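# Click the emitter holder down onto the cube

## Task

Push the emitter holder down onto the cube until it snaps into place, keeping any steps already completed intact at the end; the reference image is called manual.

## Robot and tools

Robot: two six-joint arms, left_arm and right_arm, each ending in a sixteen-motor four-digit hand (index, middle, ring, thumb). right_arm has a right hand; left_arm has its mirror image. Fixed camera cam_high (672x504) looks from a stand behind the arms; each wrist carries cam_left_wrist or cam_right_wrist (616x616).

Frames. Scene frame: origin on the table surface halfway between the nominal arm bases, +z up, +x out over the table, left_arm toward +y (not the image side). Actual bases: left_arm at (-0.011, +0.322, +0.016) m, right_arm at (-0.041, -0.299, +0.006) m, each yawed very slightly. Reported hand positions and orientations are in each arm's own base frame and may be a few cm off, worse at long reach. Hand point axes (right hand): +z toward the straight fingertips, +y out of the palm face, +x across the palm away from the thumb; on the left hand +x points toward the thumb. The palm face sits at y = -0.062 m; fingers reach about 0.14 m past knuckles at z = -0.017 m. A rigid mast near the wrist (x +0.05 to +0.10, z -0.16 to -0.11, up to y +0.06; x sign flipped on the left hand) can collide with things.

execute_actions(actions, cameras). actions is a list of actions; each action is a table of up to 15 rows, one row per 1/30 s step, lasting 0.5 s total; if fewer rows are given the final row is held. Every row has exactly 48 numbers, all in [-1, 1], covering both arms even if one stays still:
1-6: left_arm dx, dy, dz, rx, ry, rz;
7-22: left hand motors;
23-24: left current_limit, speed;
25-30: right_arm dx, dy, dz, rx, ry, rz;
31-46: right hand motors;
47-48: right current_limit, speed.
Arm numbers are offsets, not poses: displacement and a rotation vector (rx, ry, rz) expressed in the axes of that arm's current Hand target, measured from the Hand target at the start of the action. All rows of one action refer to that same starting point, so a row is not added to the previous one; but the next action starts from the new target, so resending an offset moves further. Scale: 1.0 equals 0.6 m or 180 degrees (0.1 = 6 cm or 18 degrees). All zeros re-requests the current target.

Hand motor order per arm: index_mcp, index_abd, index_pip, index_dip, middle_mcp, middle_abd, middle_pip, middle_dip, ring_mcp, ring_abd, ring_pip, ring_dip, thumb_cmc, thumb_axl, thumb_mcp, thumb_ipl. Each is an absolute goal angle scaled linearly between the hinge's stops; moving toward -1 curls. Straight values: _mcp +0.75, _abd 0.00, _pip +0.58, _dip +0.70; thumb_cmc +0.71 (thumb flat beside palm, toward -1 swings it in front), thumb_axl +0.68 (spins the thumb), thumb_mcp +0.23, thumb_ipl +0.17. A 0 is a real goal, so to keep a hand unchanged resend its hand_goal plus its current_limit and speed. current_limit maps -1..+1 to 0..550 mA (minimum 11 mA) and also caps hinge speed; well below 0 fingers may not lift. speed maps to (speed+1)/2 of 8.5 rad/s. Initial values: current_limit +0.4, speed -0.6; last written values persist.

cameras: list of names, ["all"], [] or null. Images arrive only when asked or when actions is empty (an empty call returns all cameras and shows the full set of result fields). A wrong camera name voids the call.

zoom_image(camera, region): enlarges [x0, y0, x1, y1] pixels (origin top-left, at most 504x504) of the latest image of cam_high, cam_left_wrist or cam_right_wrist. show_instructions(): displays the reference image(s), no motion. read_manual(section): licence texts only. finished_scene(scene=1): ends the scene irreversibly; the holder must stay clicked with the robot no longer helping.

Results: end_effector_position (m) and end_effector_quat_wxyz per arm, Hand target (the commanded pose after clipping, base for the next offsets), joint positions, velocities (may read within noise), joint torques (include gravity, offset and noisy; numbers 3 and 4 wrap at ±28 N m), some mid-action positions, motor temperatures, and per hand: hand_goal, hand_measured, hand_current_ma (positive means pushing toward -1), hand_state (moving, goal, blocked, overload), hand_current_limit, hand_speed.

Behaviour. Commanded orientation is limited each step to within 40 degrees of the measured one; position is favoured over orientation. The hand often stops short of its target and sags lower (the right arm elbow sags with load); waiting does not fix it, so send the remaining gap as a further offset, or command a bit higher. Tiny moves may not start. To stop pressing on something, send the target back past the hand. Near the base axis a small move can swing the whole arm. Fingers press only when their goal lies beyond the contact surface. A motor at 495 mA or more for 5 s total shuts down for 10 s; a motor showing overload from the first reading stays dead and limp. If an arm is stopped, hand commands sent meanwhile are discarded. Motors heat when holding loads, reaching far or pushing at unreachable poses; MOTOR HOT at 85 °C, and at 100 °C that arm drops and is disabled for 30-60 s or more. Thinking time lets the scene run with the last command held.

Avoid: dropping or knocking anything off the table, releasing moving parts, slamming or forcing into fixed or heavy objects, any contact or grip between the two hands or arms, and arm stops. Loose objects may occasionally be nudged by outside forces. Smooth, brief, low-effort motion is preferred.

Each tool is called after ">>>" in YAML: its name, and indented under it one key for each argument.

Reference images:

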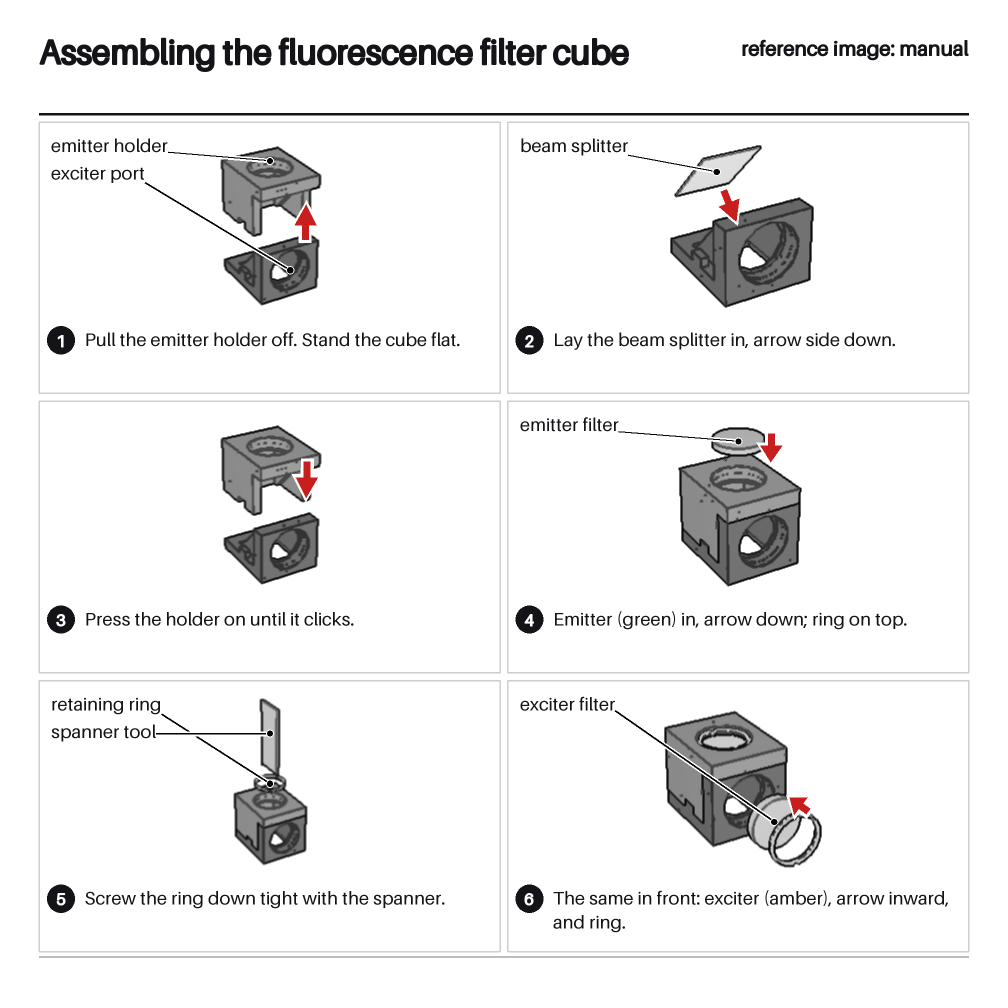

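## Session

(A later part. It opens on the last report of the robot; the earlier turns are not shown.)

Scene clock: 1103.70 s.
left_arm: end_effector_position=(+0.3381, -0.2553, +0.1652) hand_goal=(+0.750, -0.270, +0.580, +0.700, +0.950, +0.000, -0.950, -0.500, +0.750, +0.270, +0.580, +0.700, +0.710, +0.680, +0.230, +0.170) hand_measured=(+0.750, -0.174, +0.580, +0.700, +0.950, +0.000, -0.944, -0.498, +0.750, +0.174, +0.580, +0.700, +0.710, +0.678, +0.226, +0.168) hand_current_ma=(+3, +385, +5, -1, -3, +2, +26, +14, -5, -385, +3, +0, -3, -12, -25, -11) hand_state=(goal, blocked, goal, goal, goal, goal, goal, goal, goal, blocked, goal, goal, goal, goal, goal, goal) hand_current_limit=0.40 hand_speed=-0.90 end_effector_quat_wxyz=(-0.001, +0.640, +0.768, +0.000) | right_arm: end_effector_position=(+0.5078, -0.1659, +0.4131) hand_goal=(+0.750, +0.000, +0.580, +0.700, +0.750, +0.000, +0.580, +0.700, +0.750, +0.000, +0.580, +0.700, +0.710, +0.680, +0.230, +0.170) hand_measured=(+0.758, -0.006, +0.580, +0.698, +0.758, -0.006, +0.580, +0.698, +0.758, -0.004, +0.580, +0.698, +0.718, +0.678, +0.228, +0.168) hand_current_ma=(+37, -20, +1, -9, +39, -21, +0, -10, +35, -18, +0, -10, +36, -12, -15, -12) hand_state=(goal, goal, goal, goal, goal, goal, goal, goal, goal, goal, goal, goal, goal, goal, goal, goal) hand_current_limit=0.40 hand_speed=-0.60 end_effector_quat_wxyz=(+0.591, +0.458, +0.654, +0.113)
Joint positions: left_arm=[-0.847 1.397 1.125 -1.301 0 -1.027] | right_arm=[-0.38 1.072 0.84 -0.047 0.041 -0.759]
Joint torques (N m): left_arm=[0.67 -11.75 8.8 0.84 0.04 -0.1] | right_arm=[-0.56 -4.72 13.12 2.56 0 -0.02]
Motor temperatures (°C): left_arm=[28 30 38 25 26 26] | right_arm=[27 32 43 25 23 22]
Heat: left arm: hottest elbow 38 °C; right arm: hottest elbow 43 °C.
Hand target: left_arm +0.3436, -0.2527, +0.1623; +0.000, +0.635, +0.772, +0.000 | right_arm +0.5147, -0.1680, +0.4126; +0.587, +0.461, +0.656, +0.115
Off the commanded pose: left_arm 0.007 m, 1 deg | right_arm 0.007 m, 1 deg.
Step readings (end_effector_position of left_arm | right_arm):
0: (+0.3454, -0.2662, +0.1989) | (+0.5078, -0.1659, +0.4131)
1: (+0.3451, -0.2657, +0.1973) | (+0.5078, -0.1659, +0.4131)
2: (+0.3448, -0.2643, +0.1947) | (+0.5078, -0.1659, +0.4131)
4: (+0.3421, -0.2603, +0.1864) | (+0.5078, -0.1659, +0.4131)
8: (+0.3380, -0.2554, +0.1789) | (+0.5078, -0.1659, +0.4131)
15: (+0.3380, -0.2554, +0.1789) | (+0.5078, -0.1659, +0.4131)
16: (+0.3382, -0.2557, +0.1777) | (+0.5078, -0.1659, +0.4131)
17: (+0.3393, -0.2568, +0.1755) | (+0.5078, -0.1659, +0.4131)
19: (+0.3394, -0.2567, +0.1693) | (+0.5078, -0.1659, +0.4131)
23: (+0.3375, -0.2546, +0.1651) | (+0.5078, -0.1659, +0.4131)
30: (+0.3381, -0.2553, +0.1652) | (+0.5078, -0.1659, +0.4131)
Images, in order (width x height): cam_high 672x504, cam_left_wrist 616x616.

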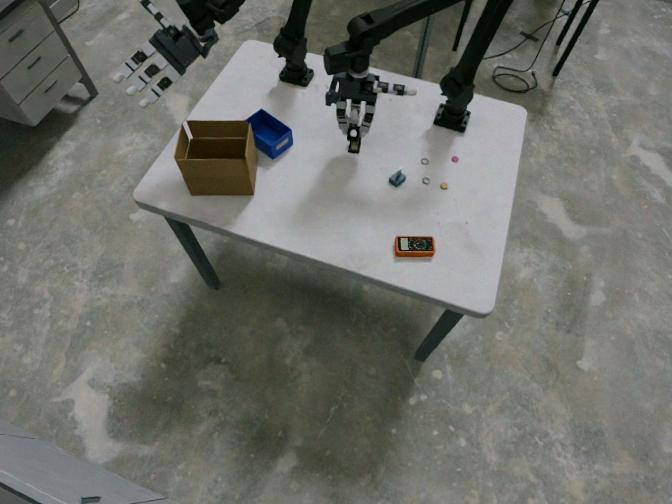

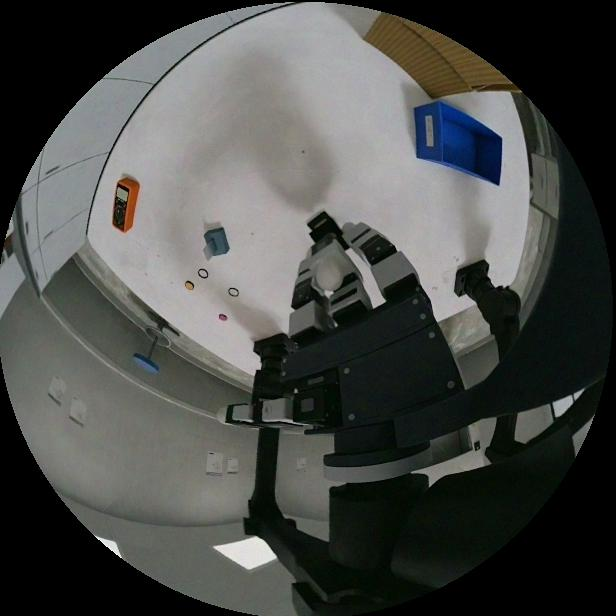

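>>> execute_actions:
  actions:
    - [[0.0067,0.0033,0.0167,0,0,0,0.75,-0.27,0.58,0.7,0.95,0,-0.95,-0.5,0.75,0.27,0.58,0.7,0.71,0.68,0.23,0.17,0.4,-0.9,0,0,0,0,0,0,0.75,0,0.58,0.7,0.75,0,0.58,0.7,0.75,0,0.58,0.7,0.71,0.68,0.23,0.17,0.4,-0.6]]
  cameras: ["cam_high", "cam_left_wrist"]

>>> zoom_image:
  camera: "cam_left_wrist"
  region: [290, 200, 350, 260]

>>> zoom_image:
  camera: "cam_high"
  region: [335, 115, 375, 155]

Scene clock: 1182.63 s.
left_arm: end_effector_position=(+0.3396, -0.2503, +0.1563) hand_goal=(+0.750, -0.270, +0.580, +0.700, +0.950, +0.000, -0.950, -0.500, +0.750, +0.270, +0.580, +0.700, +0.710, +0.680, +0.230, +0.170) hand_measured=(+0.750, -0.174, +0.580, +0.700, +0.950, +0.000, -0.944, -0.498, +0.750, +0.174, +0.580, +0.700, +0.710, +0.678, +0.226, +0.168) hand_current_ma=(+4, +385, +5, -1, -3, +2, +26, +14, -4, -385, +3, +0, -3, -12, -25, -11) hand_state=(goal, blocked, goal, goal, goal, goal, goal, goal, goal, blocked, goal, goal, goal, goal, goal, goal) hand_current_limit=0.40 hand_speed=-0.90 end_effector_quat_wxyz=(+0.001, +0.636, +0.771, +0.000) | right_arm: end_effector_position=(+0.5078, -0.1659, +0.4131) hand_goal=(+0.750, +0.000, +0.580, +0.700, +0.750, +0.000, +0.580, +0.700, +0.750, +0.000, +0.580, +0.700, +0.710, +0.680, +0.230, +0.170) hand_measured=(+0.758, -0.006, +0.580, +0.698, +0.758, -0.006, +0.580, +0.698, +0.758, -0.004, +0.580, +0.698, +0.718, +0.678, +0.228, +0.168) hand_current_ma=(+37, -20, +1, -9, +39, -21, +0, -10, +35, -18, +0, -10, +36, -12, -15, -12) hand_state=(goal, goal, goal, goal, goal, goal, goal, goal, goal, goal, goal, goal, goal, goal, goal, goal) hand_current_limit=0.40 hand_speed=-0.60 end_effector_quat_wxyz=(+0.591, +0.458, +0.654, +0.113)
Joint positions: left_arm=[-0.836 1.397 1.101 -1.273 0 -1.027] | right_arm=[-0.38 1.072 0.84 -0.047 0.041 -0.759]
Joint torques (N m): left_arm=[0.38 -11.58 8.62 0.9 0.04 0.05] | right_arm=[-0.56 -4.72 13.12 2.56 0 -0.02]
Heat: left arm: hottest elbow 37 °C; right arm: hottest elbow 44 °C.
Hand target: left_arm +0.3448, -0.2485, +0.1524; +0.000, +0.636, +0.772, +0.000 | right_arm +0.5147, -0.1680, +0.4126; +0.587, +0.461, +0.656, +0.115
Off the commanded pose: left_arm 0.007 m, 0 deg | right_arm 0.007 m, 1 deg.
Step readings (end_effector_position of left_arm | right_arm):
0: (+0.3381, -0.2553, +0.1652) | (+0.5078, -0.1659, +0.4131)
1: (+0.3382, -0.2552, +0.1644) | (+0.5078, -0.1659, +0.4131)
2: (+0.3389, -0.2554, +0.1629) | (+0.5078, -0.1659, +0.4131)
4: (+0.3392, -0.2534, +0.1589) | (+0.5078, -0.1659, +0.4131)
8: (+0.3392, -0.2498, +0.1562) | (+0.5078, -0.1659, +0.4131)
15: (+0.3396, -0.2503, +0.1563) | (+0.5078, -0.1659, +0.4131)
Images, in order (width x height): cam_high 672x504, cam_left_wrist 616x616.

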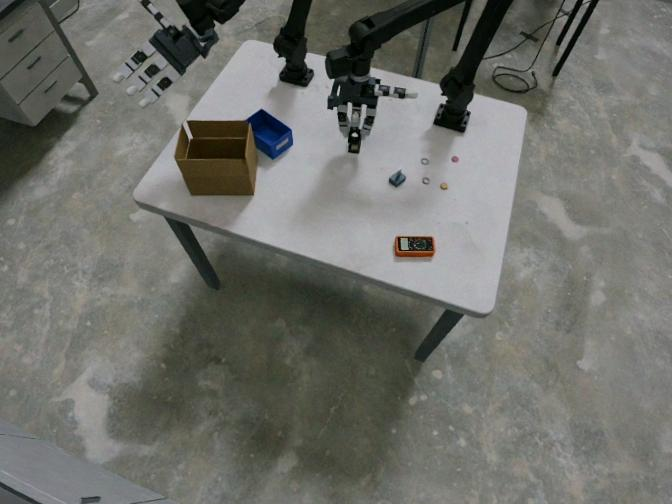

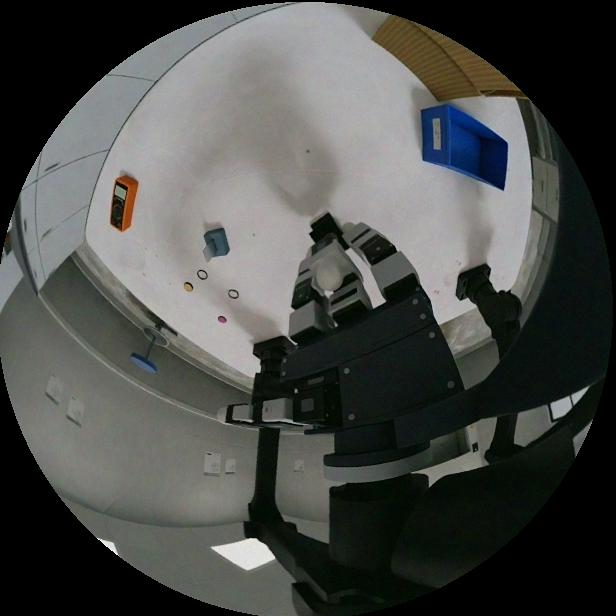

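Scaled by 8.400 from the camera's 616x616 image, which has a finer 880x880 frame.

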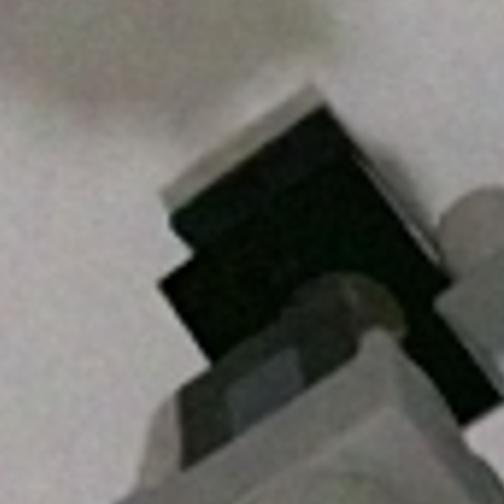

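Scaled by 12.600 from the camera's 672x504 image, which has a finer 960x720 frame.

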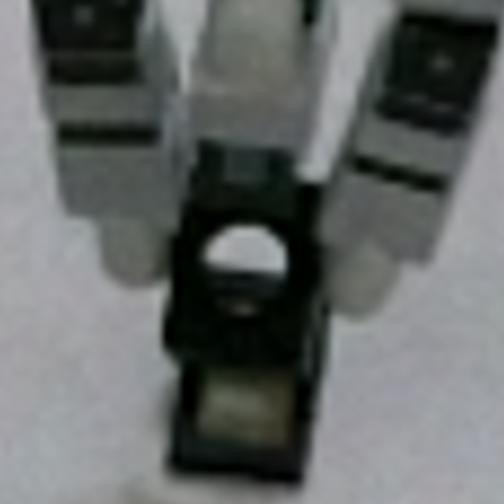

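>>> execute_actions:
  actions:
    - [[0,0.0017,0.0167,0,0,0,0.75,-0.27,0.58,0.7,0.95,0,-0.95,-0.5,0.75,0.27,0.58,0.7,0.71,0.68,0.23,0.17,0.4,-0.9,0,0,0,0,0,0,0.75,0,0.58,0.7,0.75,0,0.58,0.7,0.75,0,0.58,0.7,0.71,0.68,0.23,0.17,0.4,-0.6]]
  cameras: ["cam_high", "cam_left_wrist"]

>>> zoom_image:
  camera: "cam_left_wrist"
  region: [290, 200, 350, 260]

>>> zoom_image:
  camera: "cam_high"
  region: [335, 115, 375, 155]

Scene clock: 1227.57 s.
left_arm: end_effector_position=(+0.3405, -0.2501, +0.1500) hand_goal=(+0.750, -0.270, +0.580, +0.700, +0.950, +0.000, -0.950, -0.500, +0.750, +0.270, +0.580, +0.700, +0.710, +0.680, +0.230, +0.170) hand_measured=(+0.750, -0.174, +0.580, +0.700, +0.950, +0.000, -0.944, -0.498, +0.750, +0.174, +0.580, +0.700, +0.710, +0.678, +0.226, +0.168) hand_current_ma=(+4, +385, +5, -1, -3, +2, +26, +14, -4, -385, +3, +0, -3, -12, -25, -11) hand_state=(goal, blocked, goal, goal, goal, goal, goal, goal, goal, blocked, goal, goal, goal, goal, goal, goal) hand_current_limit=0.40 hand_speed=-0.90 end_effector_quat_wxyz=(+0.005, +0.636, +0.772, -0.001) | right_arm: end_effector_position=(+0.5078, -0.1659, +0.4131) hand_goal=(+0.750, +0.000, +0.580, +0.700, +0.750, +0.000, +0.580, +0.700, +0.750, +0.000, +0.580, +0.700, +0.710, +0.680, +0.230, +0.170) hand_measured=(+0.758, -0.006, +0.580, +0.698, +0.758, -0.006, +0.580, +0.698, +0.758, -0.004, +0.580, +0.698, +0.718, +0.678, +0.228, +0.168) hand_current_ma=(+37, -20, +1, -9, +39, -21, +0, -10, +35, -18, +0, -10, +36, -12, -15, -12) hand_state=(goal, goal, goal, goal, goal, goal, goal, goal, goal, goal, goal, goal, goal, goal, goal, goal) hand_current_limit=0.40 hand_speed=-0.60 end_effector_quat_wxyz=(+0.591, +0.458, +0.654, +0.113)
Joint positions: left_arm=[-0.834 1.398 1.084 -1.246 0 -1.027] | right_arm=[-0.38 1.072 0.84 -0.047 0.041 -0.759]
Joint torques (N m): left_arm=[0.32 -10.99 8.54 0.9 0.03 0.06] | right_arm=[-0.5 -4.72 13.11 2.58 0 -0.02]
Heat: left arm: hottest elbow 35 °C; right arm: hottest elbow 44 °C.
Hand target: left_arm +0.3457, -0.2483, +0.1423; +0.000, +0.636, +0.772, +0.000 | right_arm +0.5147, -0.1680, +0.4126; +0.587, +0.461, +0.656, +0.115
Off the commanded pose: left_arm 0.009 m, 1 deg | right_arm 0.007 m, 1 deg.
Step readings (end_effector_position of left_arm | right_arm):
0: (+0.3396, -0.2503, +0.1563) | (+0.5078, -0.1659, +0.4131)
1: (+0.3397, -0.2502, +0.1556) | (+0.5078, -0.1659, +0.4131)
2: (+0.3404, -0.2507, +0.1546) | (+0.5078, -0.1659, +0.4131)
4: (+0.3410, -0.2506, +0.1517) | (+0.5078, -0.1659, +0.4131)
8: (+0.3402, -0.2498, +0.1500) | (+0.5078, -0.1659, +0.4131)
15: (+0.3405, -0.2501, +0.1500) | (+0.5078, -0.1659, +0.4131)
Images, in order (width x height): cam_high 672x504, cam_left_wrist 616x616.

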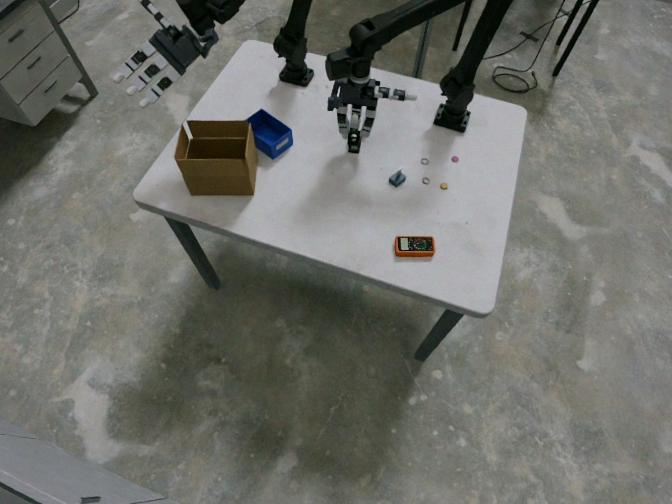

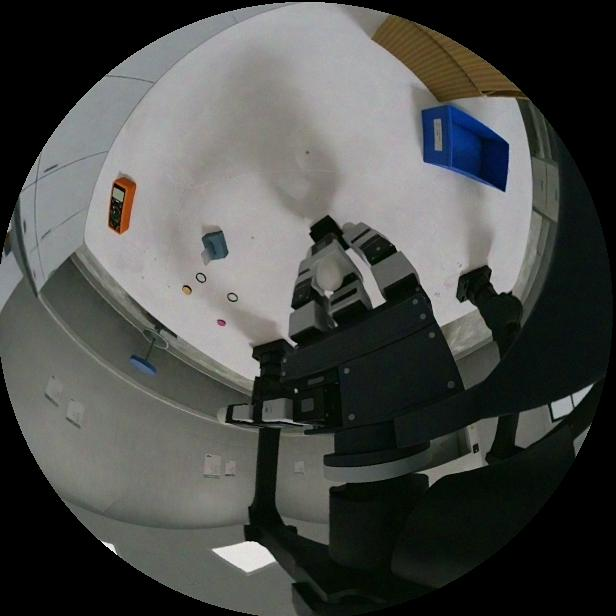

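Scaled by 8.400 from the camera's 616x616 image, which has a finer 880x880 frame.

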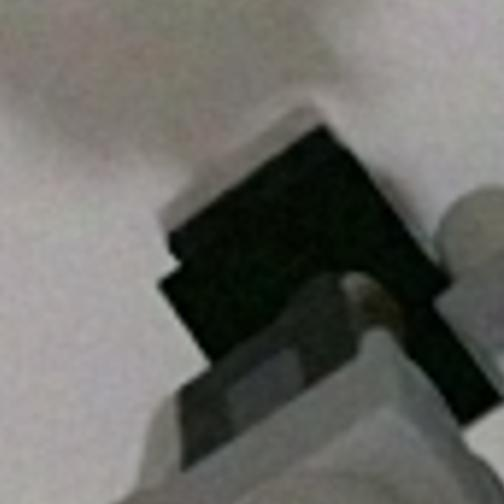

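Scaled by 12.600 from the camera's 672x504 image, which has a finer 960x720 frame.

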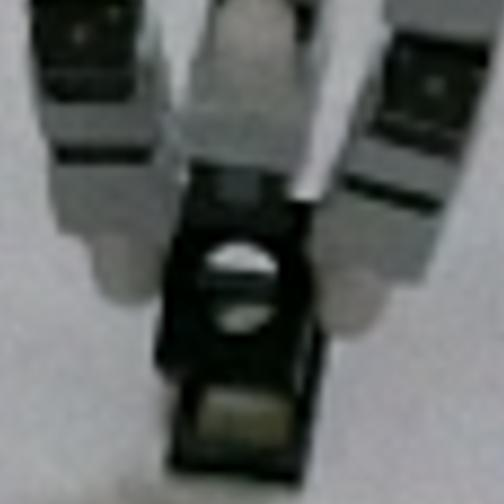

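>>> execute_actions:
  actions:
    - [[0.0067,-0.01,0,0,0,0,0.75,-0.27,0.58,0.7,0.95,0,-0.95,-0.5,0.75,0.27,0.58,0.7,0.71,0.68,0.23,0.17,0.4,-0.9,0,0,0,0,0,0,0.75,0,0.58,0.7,0.75,0,0.58,0.7,0.75,0,0.58,0.7,0.71,0.68,0.23,0.17,0.4,-0.6]]
  cameras: ["cam_high", "cam_left_wrist"]

>>> zoom_image:
  camera: "cam_left_wrist"
  region: [290, 200, 350, 260]

>>> zoom_image:
  camera: "cam_high"
  region: [335, 115, 375, 155]

Scene clock: 1371.20 s.
left_arm: end_effector_position=(+0.3366, -0.2458, +0.1433) hand_goal=(+0.750, -0.270, +0.580, +0.700, +0.950, +0.000, -0.950, -0.500, +0.750, +0.270, +0.580, +0.700, +0.710, +0.680, +0.230, +0.170) hand_measured=(+0.750, -0.174, +0.580, +0.700, +0.950, +0.000, -0.944, -0.498, +0.750, +0.174, +0.580, +0.700, +0.710, +0.678, +0.226, +0.168) hand_current_ma=(+4, +385, +5, -1, -3, +2, +26, +14, -4, -385, +3, +0, -3, -12, -25, -11) hand_state=(goal, blocked, goal, goal, goal, goal, goal, goal, goal, blocked, goal, goal, goal, goal, goal, goal) hand_current_limit=0.40 hand_speed=-0.90 end_effector_quat_wxyz=(-0.002, +0.636, +0.772, +0.001) | right_arm: end_effector_position=(+0.5078, -0.1659, +0.4131) hand_goal=(+0.750, +0.000, +0.580, +0.700, +0.750, +0.000, +0.580, +0.700, +0.750, +0.000, +0.580, +0.700, +0.710, +0.680, +0.230, +0.170) hand_measured=(+0.758, -0.006, +0.580, +0.698, +0.758, -0.006, +0.580, +0.698, +0.758, -0.004, +0.580, +0.698, +0.718, +0.678, +0.228, +0.168) hand_current_ma=(+37, -20, +1, -9, +39, -21, +0, -10, +35, -18, +0, -10, +36, -12, -15, -12) hand_state=(goal, goal, goal, goal, goal, goal, goal, goal, goal, goal, goal, goal, goal, goal, goal, goal) hand_current_limit=0.40 hand_speed=-0.60 end_effector_quat_wxyz=(+0.591, +0.458, +0.654, +0.113)
Joint positions: left_arm=[-0.834 1.398 1.066 -1.244 0 -1.027] | right_arm=[-0.38 1.072 0.84 -0.047 0.041 -0.759]
Joint torques (N m): left_arm=[-0.09 -12.34 8.46 0.81 0.06 -0.04] | right_arm=[-0.5 -4.72 13.12 2.56 -0.01 -0.02]
Heat: left arm: hottest elbow 34 °C; right arm: hottest elbow 45 °C.
Hand target: left_arm +0.3390, -0.2455, +0.1424; +0.000, +0.636, +0.772, +0.000 | right_arm +0.5147, -0.1680, +0.4126; +0.587, +0.461, +0.656, +0.115
Off the commanded pose: left_arm 0.003 m, 0 deg | right_arm 0.007 m, 1 deg.
Step readings (end_effector_position of left_arm | right_arm):
0: (+0.3405, -0.2501, +0.1500) | (+0.5078, -0.1659, +0.4131)
1: (+0.3403, -0.2500, +0.1496) | (+0.5078, -0.1659, +0.4131)
2: (+0.3399, -0.2494, +0.1486) | (+0.5078, -0.1659, +0.4131)
4: (+0.3382, -0.2476, +0.1458) | (+0.5078, -0.1659, +0.4131)
8: (+0.3366, -0.2458, +0.1433) | (+0.5078, -0.1659, +0.4131)
15: (+0.3366, -0.2458, +0.1433) | (+0.5078, -0.1659, +0.4131)
Images, in order (width x height): cam_high 672x504, cam_left_wrist 616x616.

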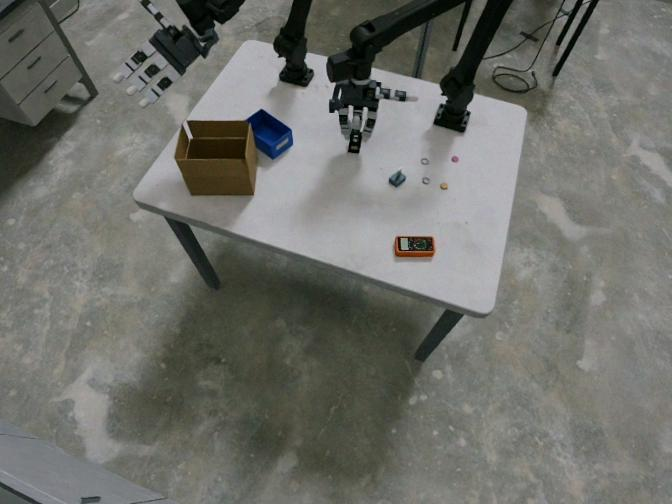

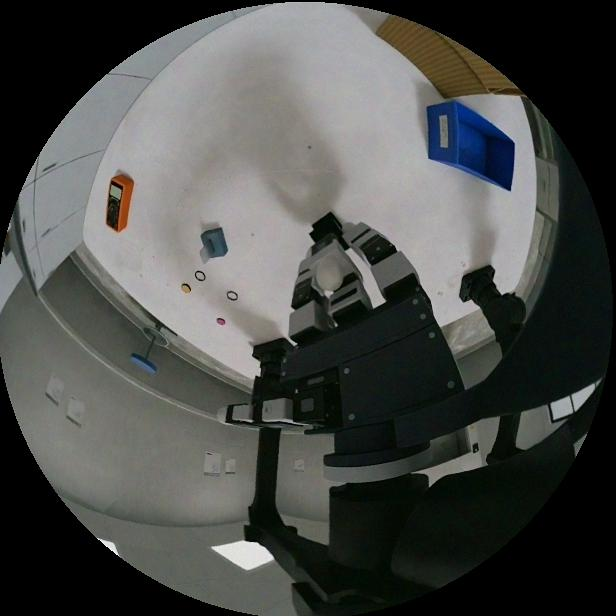

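Scaled by 8.400 from the camera's 616x616 image, which has a finer 880x880 frame.

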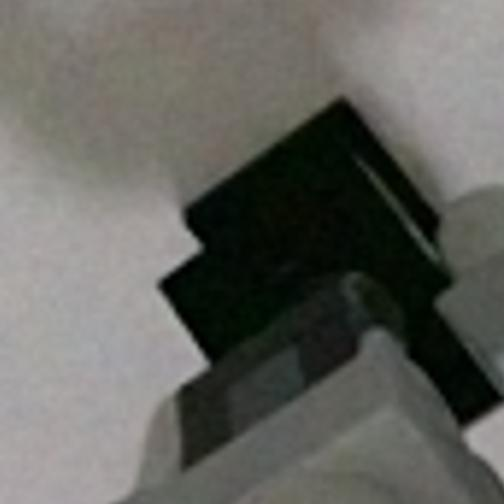

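Scaled by 12.600 from the camera's 672x504 image, which has a finer 960x720 frame.

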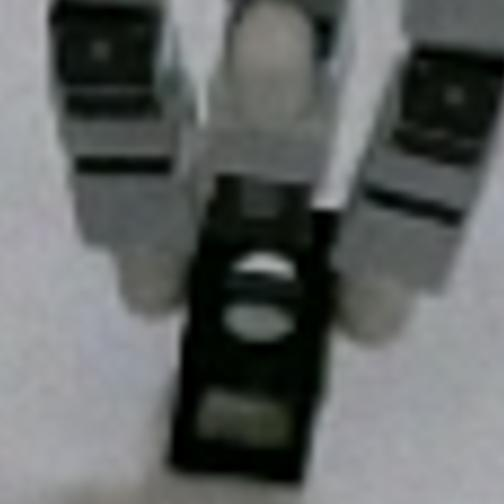

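>>> execute_actions:
  actions:
    - [[-0.002,-0.0092,-0.008,0,0,0,0.75,-0.27,0.58,0.7,0.95,0,-0.95,-0.5,0.75,0.27,0.58,0.7,0.71,0.68,0.23,0.17,0.4,-0.9,0,0,0,0,0,0,0.75,0,0.58,0.7,0.75,0,0.58,0.7,0.75,0,0.58,0.7,0.71,0.68,0.23,0.17,0.4,-0.6]]
  cameras: ["cam_high", "cam_left_wrist"]

>>> zoom_image:
  camera: "cam_left_wrist"
  region: [290, 200, 350, 260]

>>> zoom_image:
  camera: "cam_high"
  region: [335, 115, 375, 155]

Scene clock: 1439.77 s.
left_arm: end_effector_position=(+0.3366, -0.2458, +0.1433) hand_goal=(+0.750, -0.270, +0.580, +0.700, +0.950, +0.000, -0.950, -0.500, +0.750, +0.270, +0.580, +0.700, +0.710, +0.680, +0.230, +0.170) hand_measured=(+0.750, -0.174, +0.580, +0.700, +0.950, +0.000, -0.944, -0.498, +0.750, +0.174, +0.580, +0.700, +0.710, +0.678, +0.226, +0.168) hand_current_ma=(+4, +385, +5, -1, -3, +2, +26, +14, -4, -385, +3, +0, -3, -12, -25, -11) hand_state=(goal, blocked, goal, goal, goal, goal, goal, goal, goal, blocked, goal, goal, goal, goal, goal, goal) hand_current_limit=0.40 hand_speed=-0.90 end_effector_quat_wxyz=(-0.002, +0.636, +0.772, +0.001) | right_arm: end_effector_position=(+0.5078, -0.1659, +0.4131) hand_goal=(+0.750, +0.000, +0.580, +0.700, +0.750, +0.000, +0.580, +0.700, +0.750, +0.000, +0.580, +0.700, +0.710, +0.680, +0.230, +0.170) hand_measured=(+0.758, -0.006, +0.580, +0.698, +0.758, -0.006, +0.580, +0.698, +0.758, -0.004, +0.580, +0.698, +0.718, +0.678, +0.228, +0.168) hand_current_ma=(+37, -20, +1, -9, +39, -21, +0, -10, +35, -18, +0, -10, +36, -12, -15, -12) hand_state=(goal, goal, goal, goal, goal, goal, goal, goal, goal, goal, goal, goal, goal, goal, goal, goal) hand_current_limit=0.40 hand_speed=-0.60 end_effector_quat_wxyz=(+0.591, +0.458, +0.654, +0.113)
Joint positions: left_arm=[-0.834 1.398 1.066 -1.244 0 -1.027] | right_arm=[-0.38 1.072 0.84 -0.047 0.041 -0.759]
Joint torques (N m): left_arm=[-1.14 -13.16 8.92 0.35 0.04 -0.18] | right_arm=[-0.5 -4.72 13.12 2.58 -0.01 -0.02]
Heat: left arm: hottest elbow 34 °C; right arm: hottest elbow 45 °C.
Hand target: left_arm +0.3338, -0.2477, +0.1472; +0.000, +0.636, +0.772, +0.000 | right_arm +0.5147, -0.1680, +0.4126; +0.587, +0.461, +0.656, +0.115
Off the commanded pose: left_arm 0.005 m, 0 deg | right_arm 0.007 m, 1 deg.
Step readings (end_effector_position of left_arm | right_arm):
0: (+0.3366, -0.2458, +0.1433) | (+0.5078, -0.1659, +0.4131)
1: (+0.3366, -0.2458, +0.1433) | (+0.5078, -0.1659, +0.4131)
2: (+0.3366, -0.2458, +0.1433) | (+0.5078, -0.1659, +0.4131)
4: (+0.3366, -0.2458, +0.1433) | (+0.5078, -0.1659, +0.4131)
8: (+0.3366, -0.2458, +0.1433) | (+0.5078, -0.1659, +0.4131)
15: (+0.3366, -0.2458, +0.1433) | (+0.5078, -0.1659, +0.4131)
Images, in order (width x height): cam_high 672x504, cam_left_wrist 616x616.

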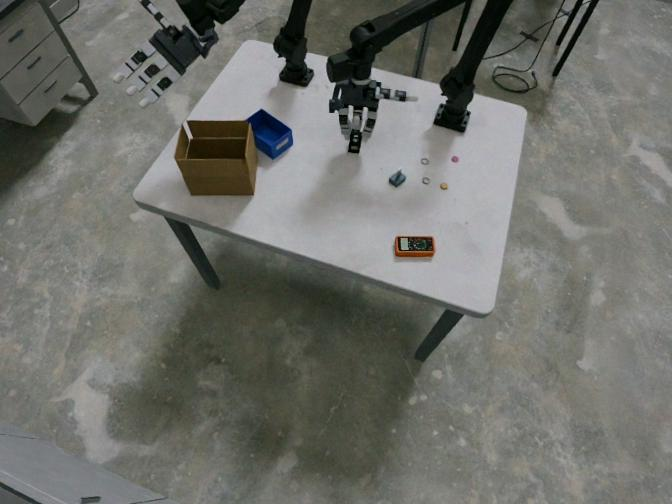

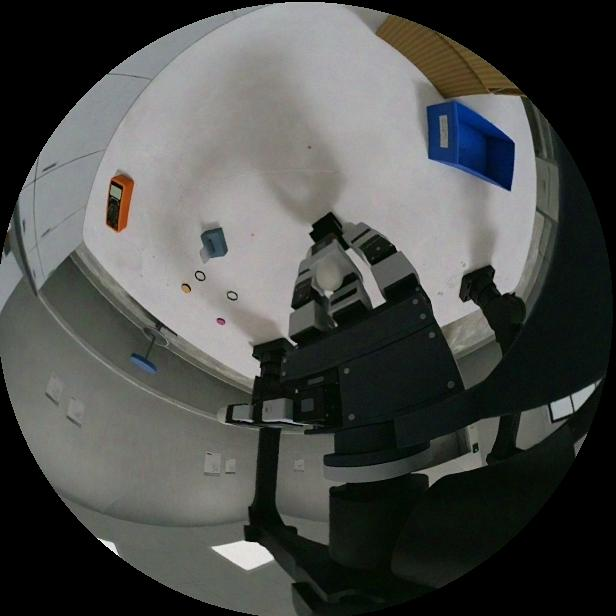

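Scaled by 8.400 from the camera's 616x616 image, which has a finer 880x880 frame.

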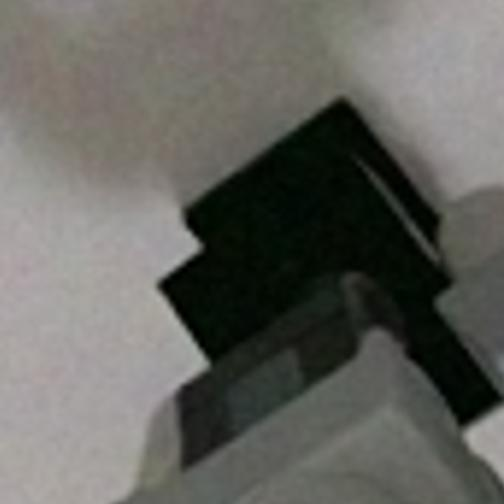

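Scaled by 12.600 from the camera's 672x504 image, which has a finer 960x720 frame.

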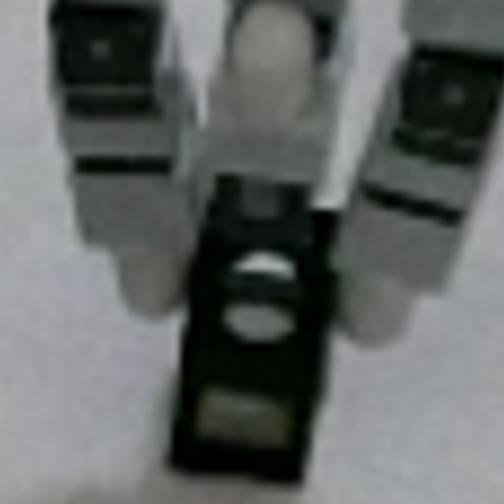

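>>> execute_actions:
  actions:
    - [[0,-0.008,-0.006,0,0,0,0.75,-0.27,0.58,0.7,0.95,0,-0.95,-0.5,0.75,0.27,0.58,0.7,0.71,0.68,0.23,0.17,0.4,-0.9,0,0,0,0,0,0,0.75,0,0.58,0.7,0.75,0,0.58,0.7,0.75,0,0.58,0.7,0.71,0.68,0.23,0.17,0.4,-0.6]]
  cameras: ["cam_high", "cam_left_wrist"]

>>> zoom_image:
  camera: "cam_left_wrist"
  region: [290, 200, 350, 260]

>>> zoom_image:
  camera: "cam_high"
  region: [335, 115, 375, 155]

Scene clock: 1452.37 s.
left_arm: end_effector_position=(+0.3340, -0.2453, +0.1431) hand_goal=(+0.750, -0.270, +0.580, +0.700, +0.950, +0.000, -0.950, -0.500, +0.750, +0.270, +0.580, +0.700, +0.710, +0.680, +0.230, +0.170) hand_measured=(+0.750, -0.174, +0.580, +0.700, +0.950, +0.000, -0.944, -0.498, +0.750, +0.174, +0.580, +0.700, +0.710, +0.678, +0.226, +0.168) hand_current_ma=(+4, +385, +5, -1, -3, +2, +26, +14, -4, -385, +3, +0, -3, -12, -25, -11) hand_state=(goal, blocked, goal, goal, goal, goal, goal, goal, goal, blocked, goal, goal, goal, goal, goal, goal) hand_current_limit=0.40 hand_speed=-0.90 end_effector_quat_wxyz=(-0.006, +0.635, +0.773, +0.001) | right_arm: end_effector_position=(+0.5078, -0.1659, +0.4131) hand_goal=(+0.750, +0.000, +0.580, +0.700, +0.750, +0.000, +0.580, +0.700, +0.750, +0.000, +0.580, +0.700, +0.710, +0.680, +0.230, +0.170) hand_measured=(+0.758, -0.006, +0.580, +0.698, +0.758, -0.006, +0.580, +0.698, +0.758, -0.004, +0.580, +0.698, +0.718, +0.678, +0.228, +0.168) hand_current_ma=(+37, -20, +1, -9, +39, -21, +0, -10, +35, -18, +0, -10, +36, -12, -15, -12) hand_state=(goal, goal, goal, goal, goal, goal, goal, goal, goal, goal, goal, goal, goal, goal, goal, goal) hand_current_limit=0.40 hand_speed=-0.60 end_effector_quat_wxyz=(+0.591, +0.458, +0.654, +0.113)
Joint positions: left_arm=[-0.838 1.398 1.066 -1.251 0 -1.034] | right_arm=[-0.38 1.072 0.84 -0.047 0.041 -0.759]
Joint torques (N m): left_arm=[-1.73 -14.1 8.9 0.17 0.06 -0.23] | right_arm=[-0.56 -4.72 13.12 2.56 0 -0.02]
Heat: left arm: hottest elbow 34 °C; right arm: hottest elbow 45 °C.
Hand target: left_arm +0.3292, -0.2485, +0.1508; +0.000, +0.635, +0.772, +0.000 | right_arm +0.5147, -0.1680, +0.4126; +0.587, +0.461, +0.656, +0.115
Off the commanded pose: left_arm 0.010 m, 1 deg | right_arm 0.007 m, 1 deg.
Step readings (end_effector_position of left_arm | right_arm):
0: (+0.3366, -0.2458, +0.1433) | (+0.5078, -0.1659, +0.4131)
1: (+0.3363, -0.2457, +0.1433) | (+0.5078, -0.1659, +0.4131)
2: (+0.3357, -0.2457, +0.1432) | (+0.5078, -0.1659, +0.4131)
4: (+0.3345, -0.2456, +0.1431) | (+0.5078, -0.1659, +0.4131)
8: (+0.3341, -0.2454, +0.1431) | (+0.5078, -0.1659, +0.4131)
15: (+0.3340, -0.2453, +0.1431) | (+0.5078, -0.1659, +0.4131)
Images, in order (width x height): cam_high 672x504, cam_left_wrist 616x616.

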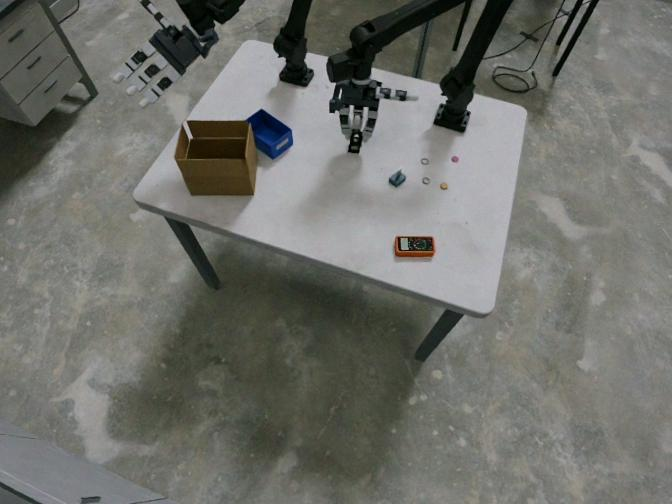

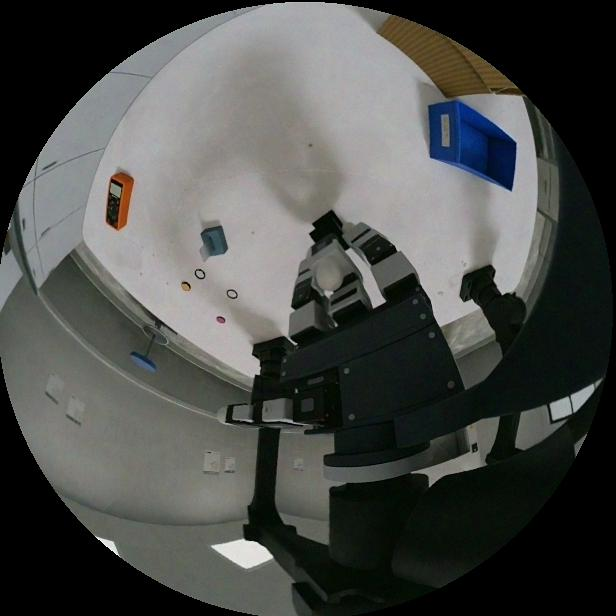

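Scaled by 8.400 from the camera's 616x616 image, which has a finer 880x880 frame.

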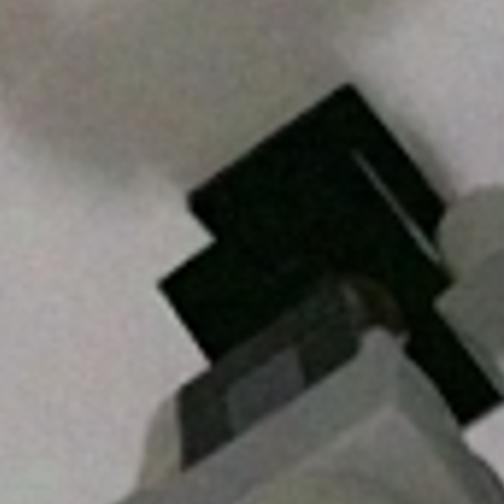

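Scaled by 12.600 from the camera's 672x504 image, which has a finer 960x720 frame.

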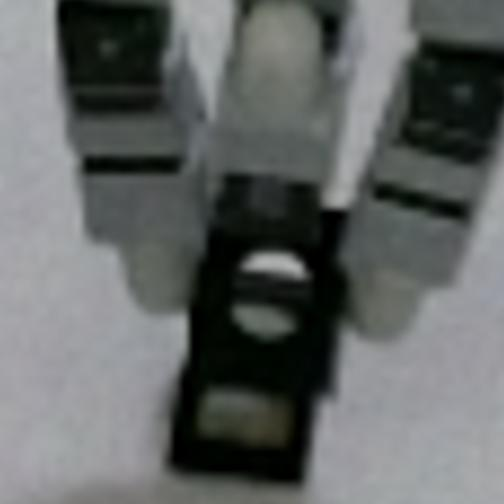

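>>> execute_actions:
  actions:
    - [[-0.0033,-0.005,0.03,0,0,0,0.75,-0.27,0.58,0.7,0.95,0,-0.95,-0.5,0.75,0.27,0.58,0.7,0.71,0.68,0.23,0.17,0.4,-0.9,0,0,0,0,0,0,0.75,0,0.58,0.7,0.75,0,0.58,0.7,0.75,0,0.58,0.7,0.71,0.68,0.23,0.17,0.4,-0.6]]
  cameras: ["cam_high", "cam_left_wrist"]

>>> zoom_image:
  camera: "cam_left_wrist"
  region: [290, 200, 350, 260]

>>> zoom_image:
  camera: "cam_high"
  region: [335, 115, 375, 155]

Scene clock: 1589.17 s.
left_arm: end_effector_position=(+0.3294, -0.2461, +0.1333) hand_goal=(+0.750, -0.270, +0.580, +0.700, +0.950, +0.000, -0.950, -0.500, +0.750, +0.270, +0.580, +0.700, +0.710, +0.680, +0.230, +0.170) hand_measured=(+0.750, -0.174, +0.580, +0.700, +0.950, +0.000, -0.944, -0.498, +0.748, +0.174, +0.580, +0.700, +0.710, +0.678, +0.226, +0.168) hand_current_ma=(+1, +385, +5, +0, -3, +2, +26, +14, -14, -385, -2, +0, -3, -12, -25, -11) hand_state=(goal, blocked, goal, goal, goal, goal, goal, goal, goal, blocked, goal, goal, goal, goal, goal, goal) hand_current_limit=0.40 hand_speed=-0.90 end_effector_quat_wxyz=(-0.003, +0.635, +0.772, +0.001) | right_arm: end_effector_position=(+0.5078, -0.1659, +0.4131) hand_goal=(+0.750, +0.000, +0.580, +0.700, +0.750, +0.000, +0.580, +0.700, +0.750, +0.000, +0.580, +0.700, +0.710, +0.680, +0.230, +0.170) hand_measured=(+0.758, -0.006, +0.580, +0.698, +0.758, -0.006, +0.580, +0.698, +0.758, -0.004, +0.580, +0.698, +0.718, +0.678, +0.228, +0.168) hand_current_ma=(+37, -20, +1, -9, +39, -21, +0, -10, +35, -18, +0, -10, +36, -12, -15, -12) hand_state=(goal, goal, goal, goal, goal, goal, goal, goal, goal, goal, goal, goal, goal, goal, goal, goal) hand_current_limit=0.40 hand_speed=-0.60 end_effector_quat_wxyz=(+0.591, +0.458, +0.654, +0.113)
Joint positions: left_arm=[-0.848 1.398 1.038 -1.219 0 -1.043] | right_arm=[-0.38 1.072 0.84 -0.047 0.041 -0.759]
Joint torques (N m): left_arm=[-1.49 -12.22 8.43 0.9 0.04 -0.25] | right_arm=[-0.56 -4.66 13.14 2.58 0 -0.02]
Heat: left arm: hottest elbow 34 °C; right arm: hottest elbow 45 °C.
Hand target: left_arm +0.3266, -0.2511, +0.1327; +0.000, +0.635, +0.772, +0.000 | right_arm +0.5147, -0.1680, +0.4126; +0.587, +0.461, +0.656, +0.115
Off the commanded pose: left_arm 0.006 m, 0 deg | right_arm 0.007 m, 1 deg.
Step readings (end_effector_position of left_arm | right_arm):
0: (+0.3340, -0.2453, +0.1431) | (+0.5078, -0.1659, +0.4131)
1: (+0.3339, -0.2454, +0.1422) | (+0.5078, -0.1659, +0.4131)
2: (+0.3340, -0.2461, +0.1405) | (+0.5078, -0.1659, +0.4131)
4: (+0.3325, -0.2464, +0.1365) | (+0.5078, -0.1659, +0.4131)
8: (+0.3292, -0.2459, +0.1333) | (+0.5078, -0.1659, +0.4131)
15: (+0.3294, -0.2462, +0.1333) | (+0.5078, -0.1659, +0.4131)
Images, in order (width x height): cam_high 672x504, cam_left_wrist 616x616.

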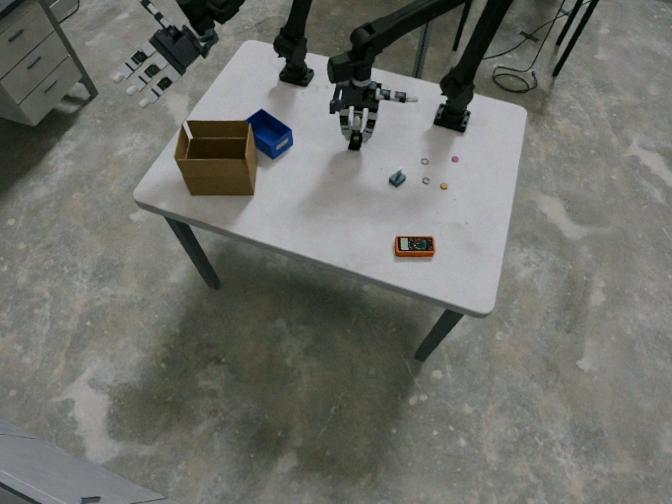

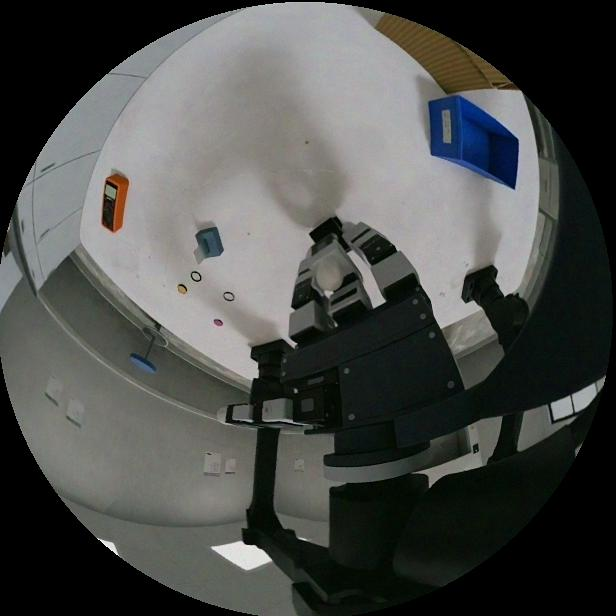

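Scaled by 8.400 from the camera's 616x616 image, which has a finer 880x880 frame.

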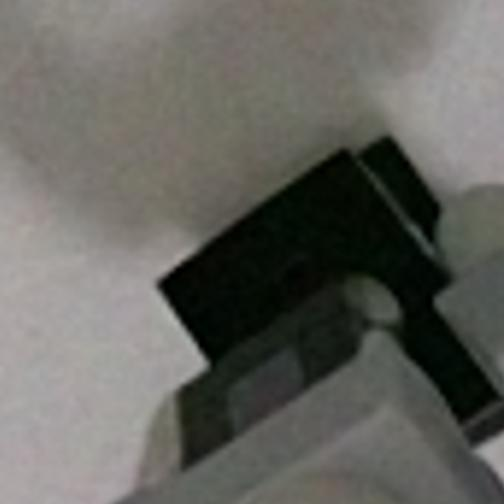

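Scaled by 12.600 from the camera's 672x504 image, which has a finer 960x720 frame.

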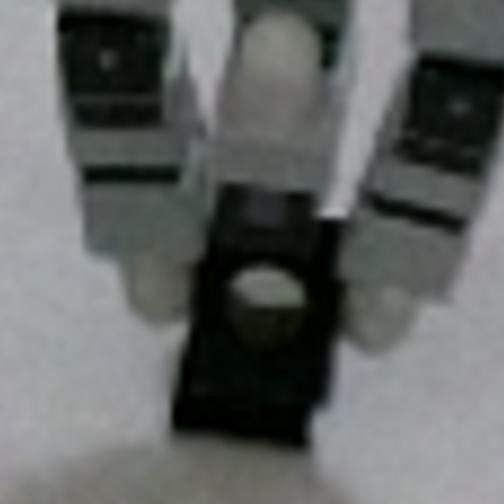

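>>> execute_actions:
  actions:
    - [[0,0,-0.06,0,0,0,0.75,-0.27,0.58,0.7,0.95,0,-0.95,-0.5,0.75,0.27,0.58,0.7,0.71,0.68,0.23,0.17,0.4,-0.9,0,0,0,0,0,0,0.75,0,0.58,0.7,0.75,0,0.58,0.7,0.75,0,0.58,0.7,0.71,0.68,0.23,0.17,0.4,-0.6]]
    - [[0,0.06,-0.02,0,0,0,0.75,-0.27,0.58,0.7,0.95,0,-0.95,-0.5,0.75,0.27,0.58,0.7,0.71,0.68,0.23,0.17,0.4,-0.9,0,0,0,0,0,0,0.75,0,0.58,0.7,0.75,0,0.58,0.7,0.75,0,0.58,0.7,0.71,0.68,0.23,0.17,0.4,-0.6]]
  cameras: ["cam_high", "cam_left_wrist"]

>>> zoom_image:
  camera: "cam_left_wrist"
  region: [280, 180, 360, 260]

>>> zoom_image:
  camera: "cam_high"
  region: [325, 100, 385, 160]

Scene clock: 1629.50 s.
left_arm: end_effector_position=(+0.3525, -0.2357, +0.1744) hand_goal=(+0.750, -0.270, +0.580, +0.700, +0.950, +0.000, -0.950, -0.500, +0.750, +0.270, +0.580, +0.700, +0.710, +0.680, +0.230, +0.170) hand_measured=(+0.750, -0.174, +0.580, +0.700, +0.950, +0.000, -0.944, -0.498, +0.748, +0.174, +0.580, +0.700, +0.710, +0.678, +0.226, +0.168) hand_current_ma=(-1, +385, +4, +0, -4, +2, +26, +14, -11, -385, -3, +0, -1, -12, -27, -11) hand_state=(goal, blocked, goal, goal, goal, goal, goal, goal, goal, blocked, goal, goal, goal, goal, goal, goal) hand_current_limit=0.40 hand_speed=-0.90 end_effector_quat_wxyz=(-0.004, +0.631, +0.775, +0.001) | right_arm: end_effector_position=(+0.5078, -0.1659, +0.4131) hand_goal=(+0.750, +0.000, +0.580, +0.700, +0.750, +0.000, +0.580, +0.700, +0.750, +0.000, +0.580, +0.700, +0.710, +0.680, +0.230, +0.170) hand_measured=(+0.758, -0.006, +0.580, +0.698, +0.758, -0.006, +0.580, +0.698, +0.758, -0.004, +0.580, +0.698, +0.718, +0.678, +0.228, +0.168) hand_current_ma=(+37, -20, +1, -9, +39, -21, +0, -10, +35, -18, +0, -10, +36, -12, -15, -12) hand_state=(goal, goal, goal, goal, goal, goal, goal, goal, goal, goal, goal, goal, goal, goal, goal, goal) hand_current_limit=0.40 hand_speed=-0.60 end_effector_quat_wxyz=(+0.591, +0.458, +0.654, +0.113)
Joint positions: left_arm=[-0.787 1.388 1.141 -1.332 -0.001 -0.991] | right_arm=[-0.38 1.072 0.84 -0.047 0.041 -0.759]
Joint torques (N m): left_arm=[-0.5 -10.81 12.27 0.24 0.06 0.04] | right_arm=[-0.56 -4.66 13.09 2.58 0 -0.02]
Heat: left arm: hottest elbow 34 °C; right arm: hottest elbow 45 °C.
Hand target: left_arm +0.3619, -0.2442, +0.1808; +0.000, +0.635, +0.772, +0.000 | right_arm +0.5147, -0.1680, +0.4126; +0.587, +0.461, +0.656, +0.115
Off the commanded pose: left_arm 0.014 m, 1 deg | right_arm 0.007 m, 1 deg.
Step readings (end_effector_position of left_arm | right_arm):
0: (+0.3294, -0.2461, +0.1333) | (+0.5078, -0.1659, +0.4131)
1: (+0.3280, -0.2446, +0.1337) | (+0.5078, -0.1659, +0.4131)
2: (+0.3262, -0.2425, +0.1352) | (+0.5078, -0.1659, +0.4131)
4: (+0.3224, -0.2382, +0.1392) | (+0.5078, -0.1659, +0.4131)
8: (+0.3201, -0.2355, +0.1437) | (+0.5078, -0.1659, +0.4131)
15: (+0.3206, -0.2361, +0.1449) | (+0.5078, -0.1659, +0.4131)
16: (+0.3216, -0.2362, +0.1463) | (+0.5078, -0.1659, +0.4131)
17: (+0.3239, -0.2355, +0.1489) | (+0.5078, -0.1659, +0.4131)
19: (+0.3343, -0.2348, +0.1585) | (+0.5078, -0.1659, +0.4131)
23: (+0.3512, -0.2351, +0.1734) | (+0.5078, -0.1659, +0.4131)
30: (+0.3524, -0.2355, +0.1744) | (+0.5078, -0.1659, +0.4131)
Images, in order (width x height): cam_high 672x504, cam_left_wrist 616x616.

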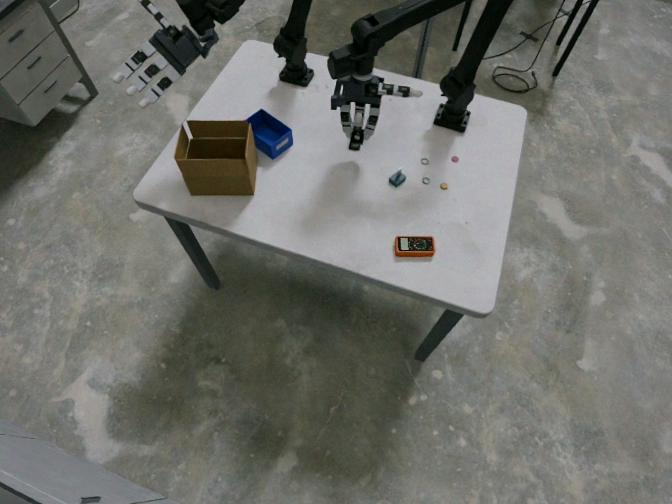

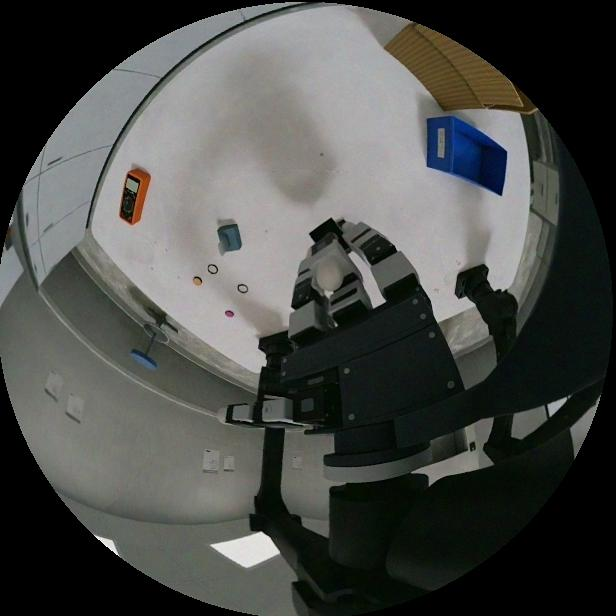

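Scaled by 6.300 from the camera's 616x616 image, which has a finer 880x880 frame.

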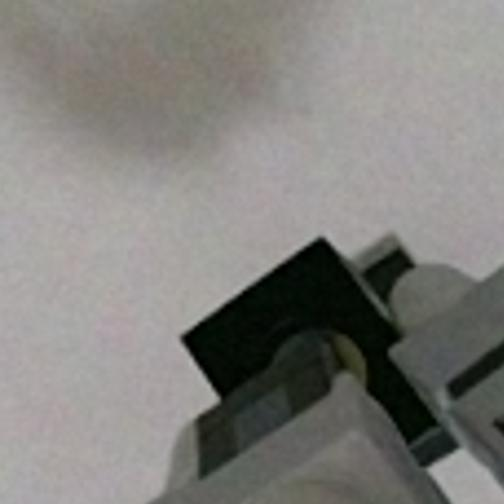

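Scaled by 8.400 from the camera's 672x504 image, which has a finer 960x720 frame.

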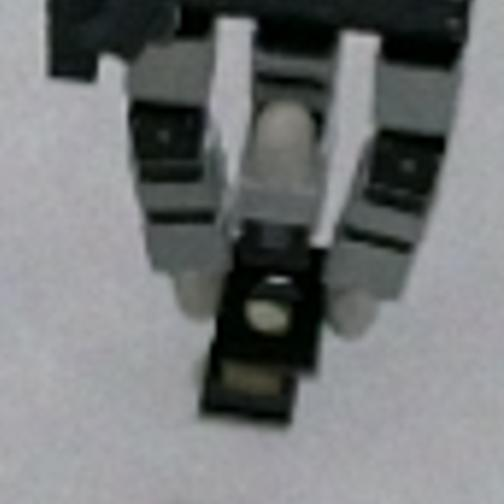

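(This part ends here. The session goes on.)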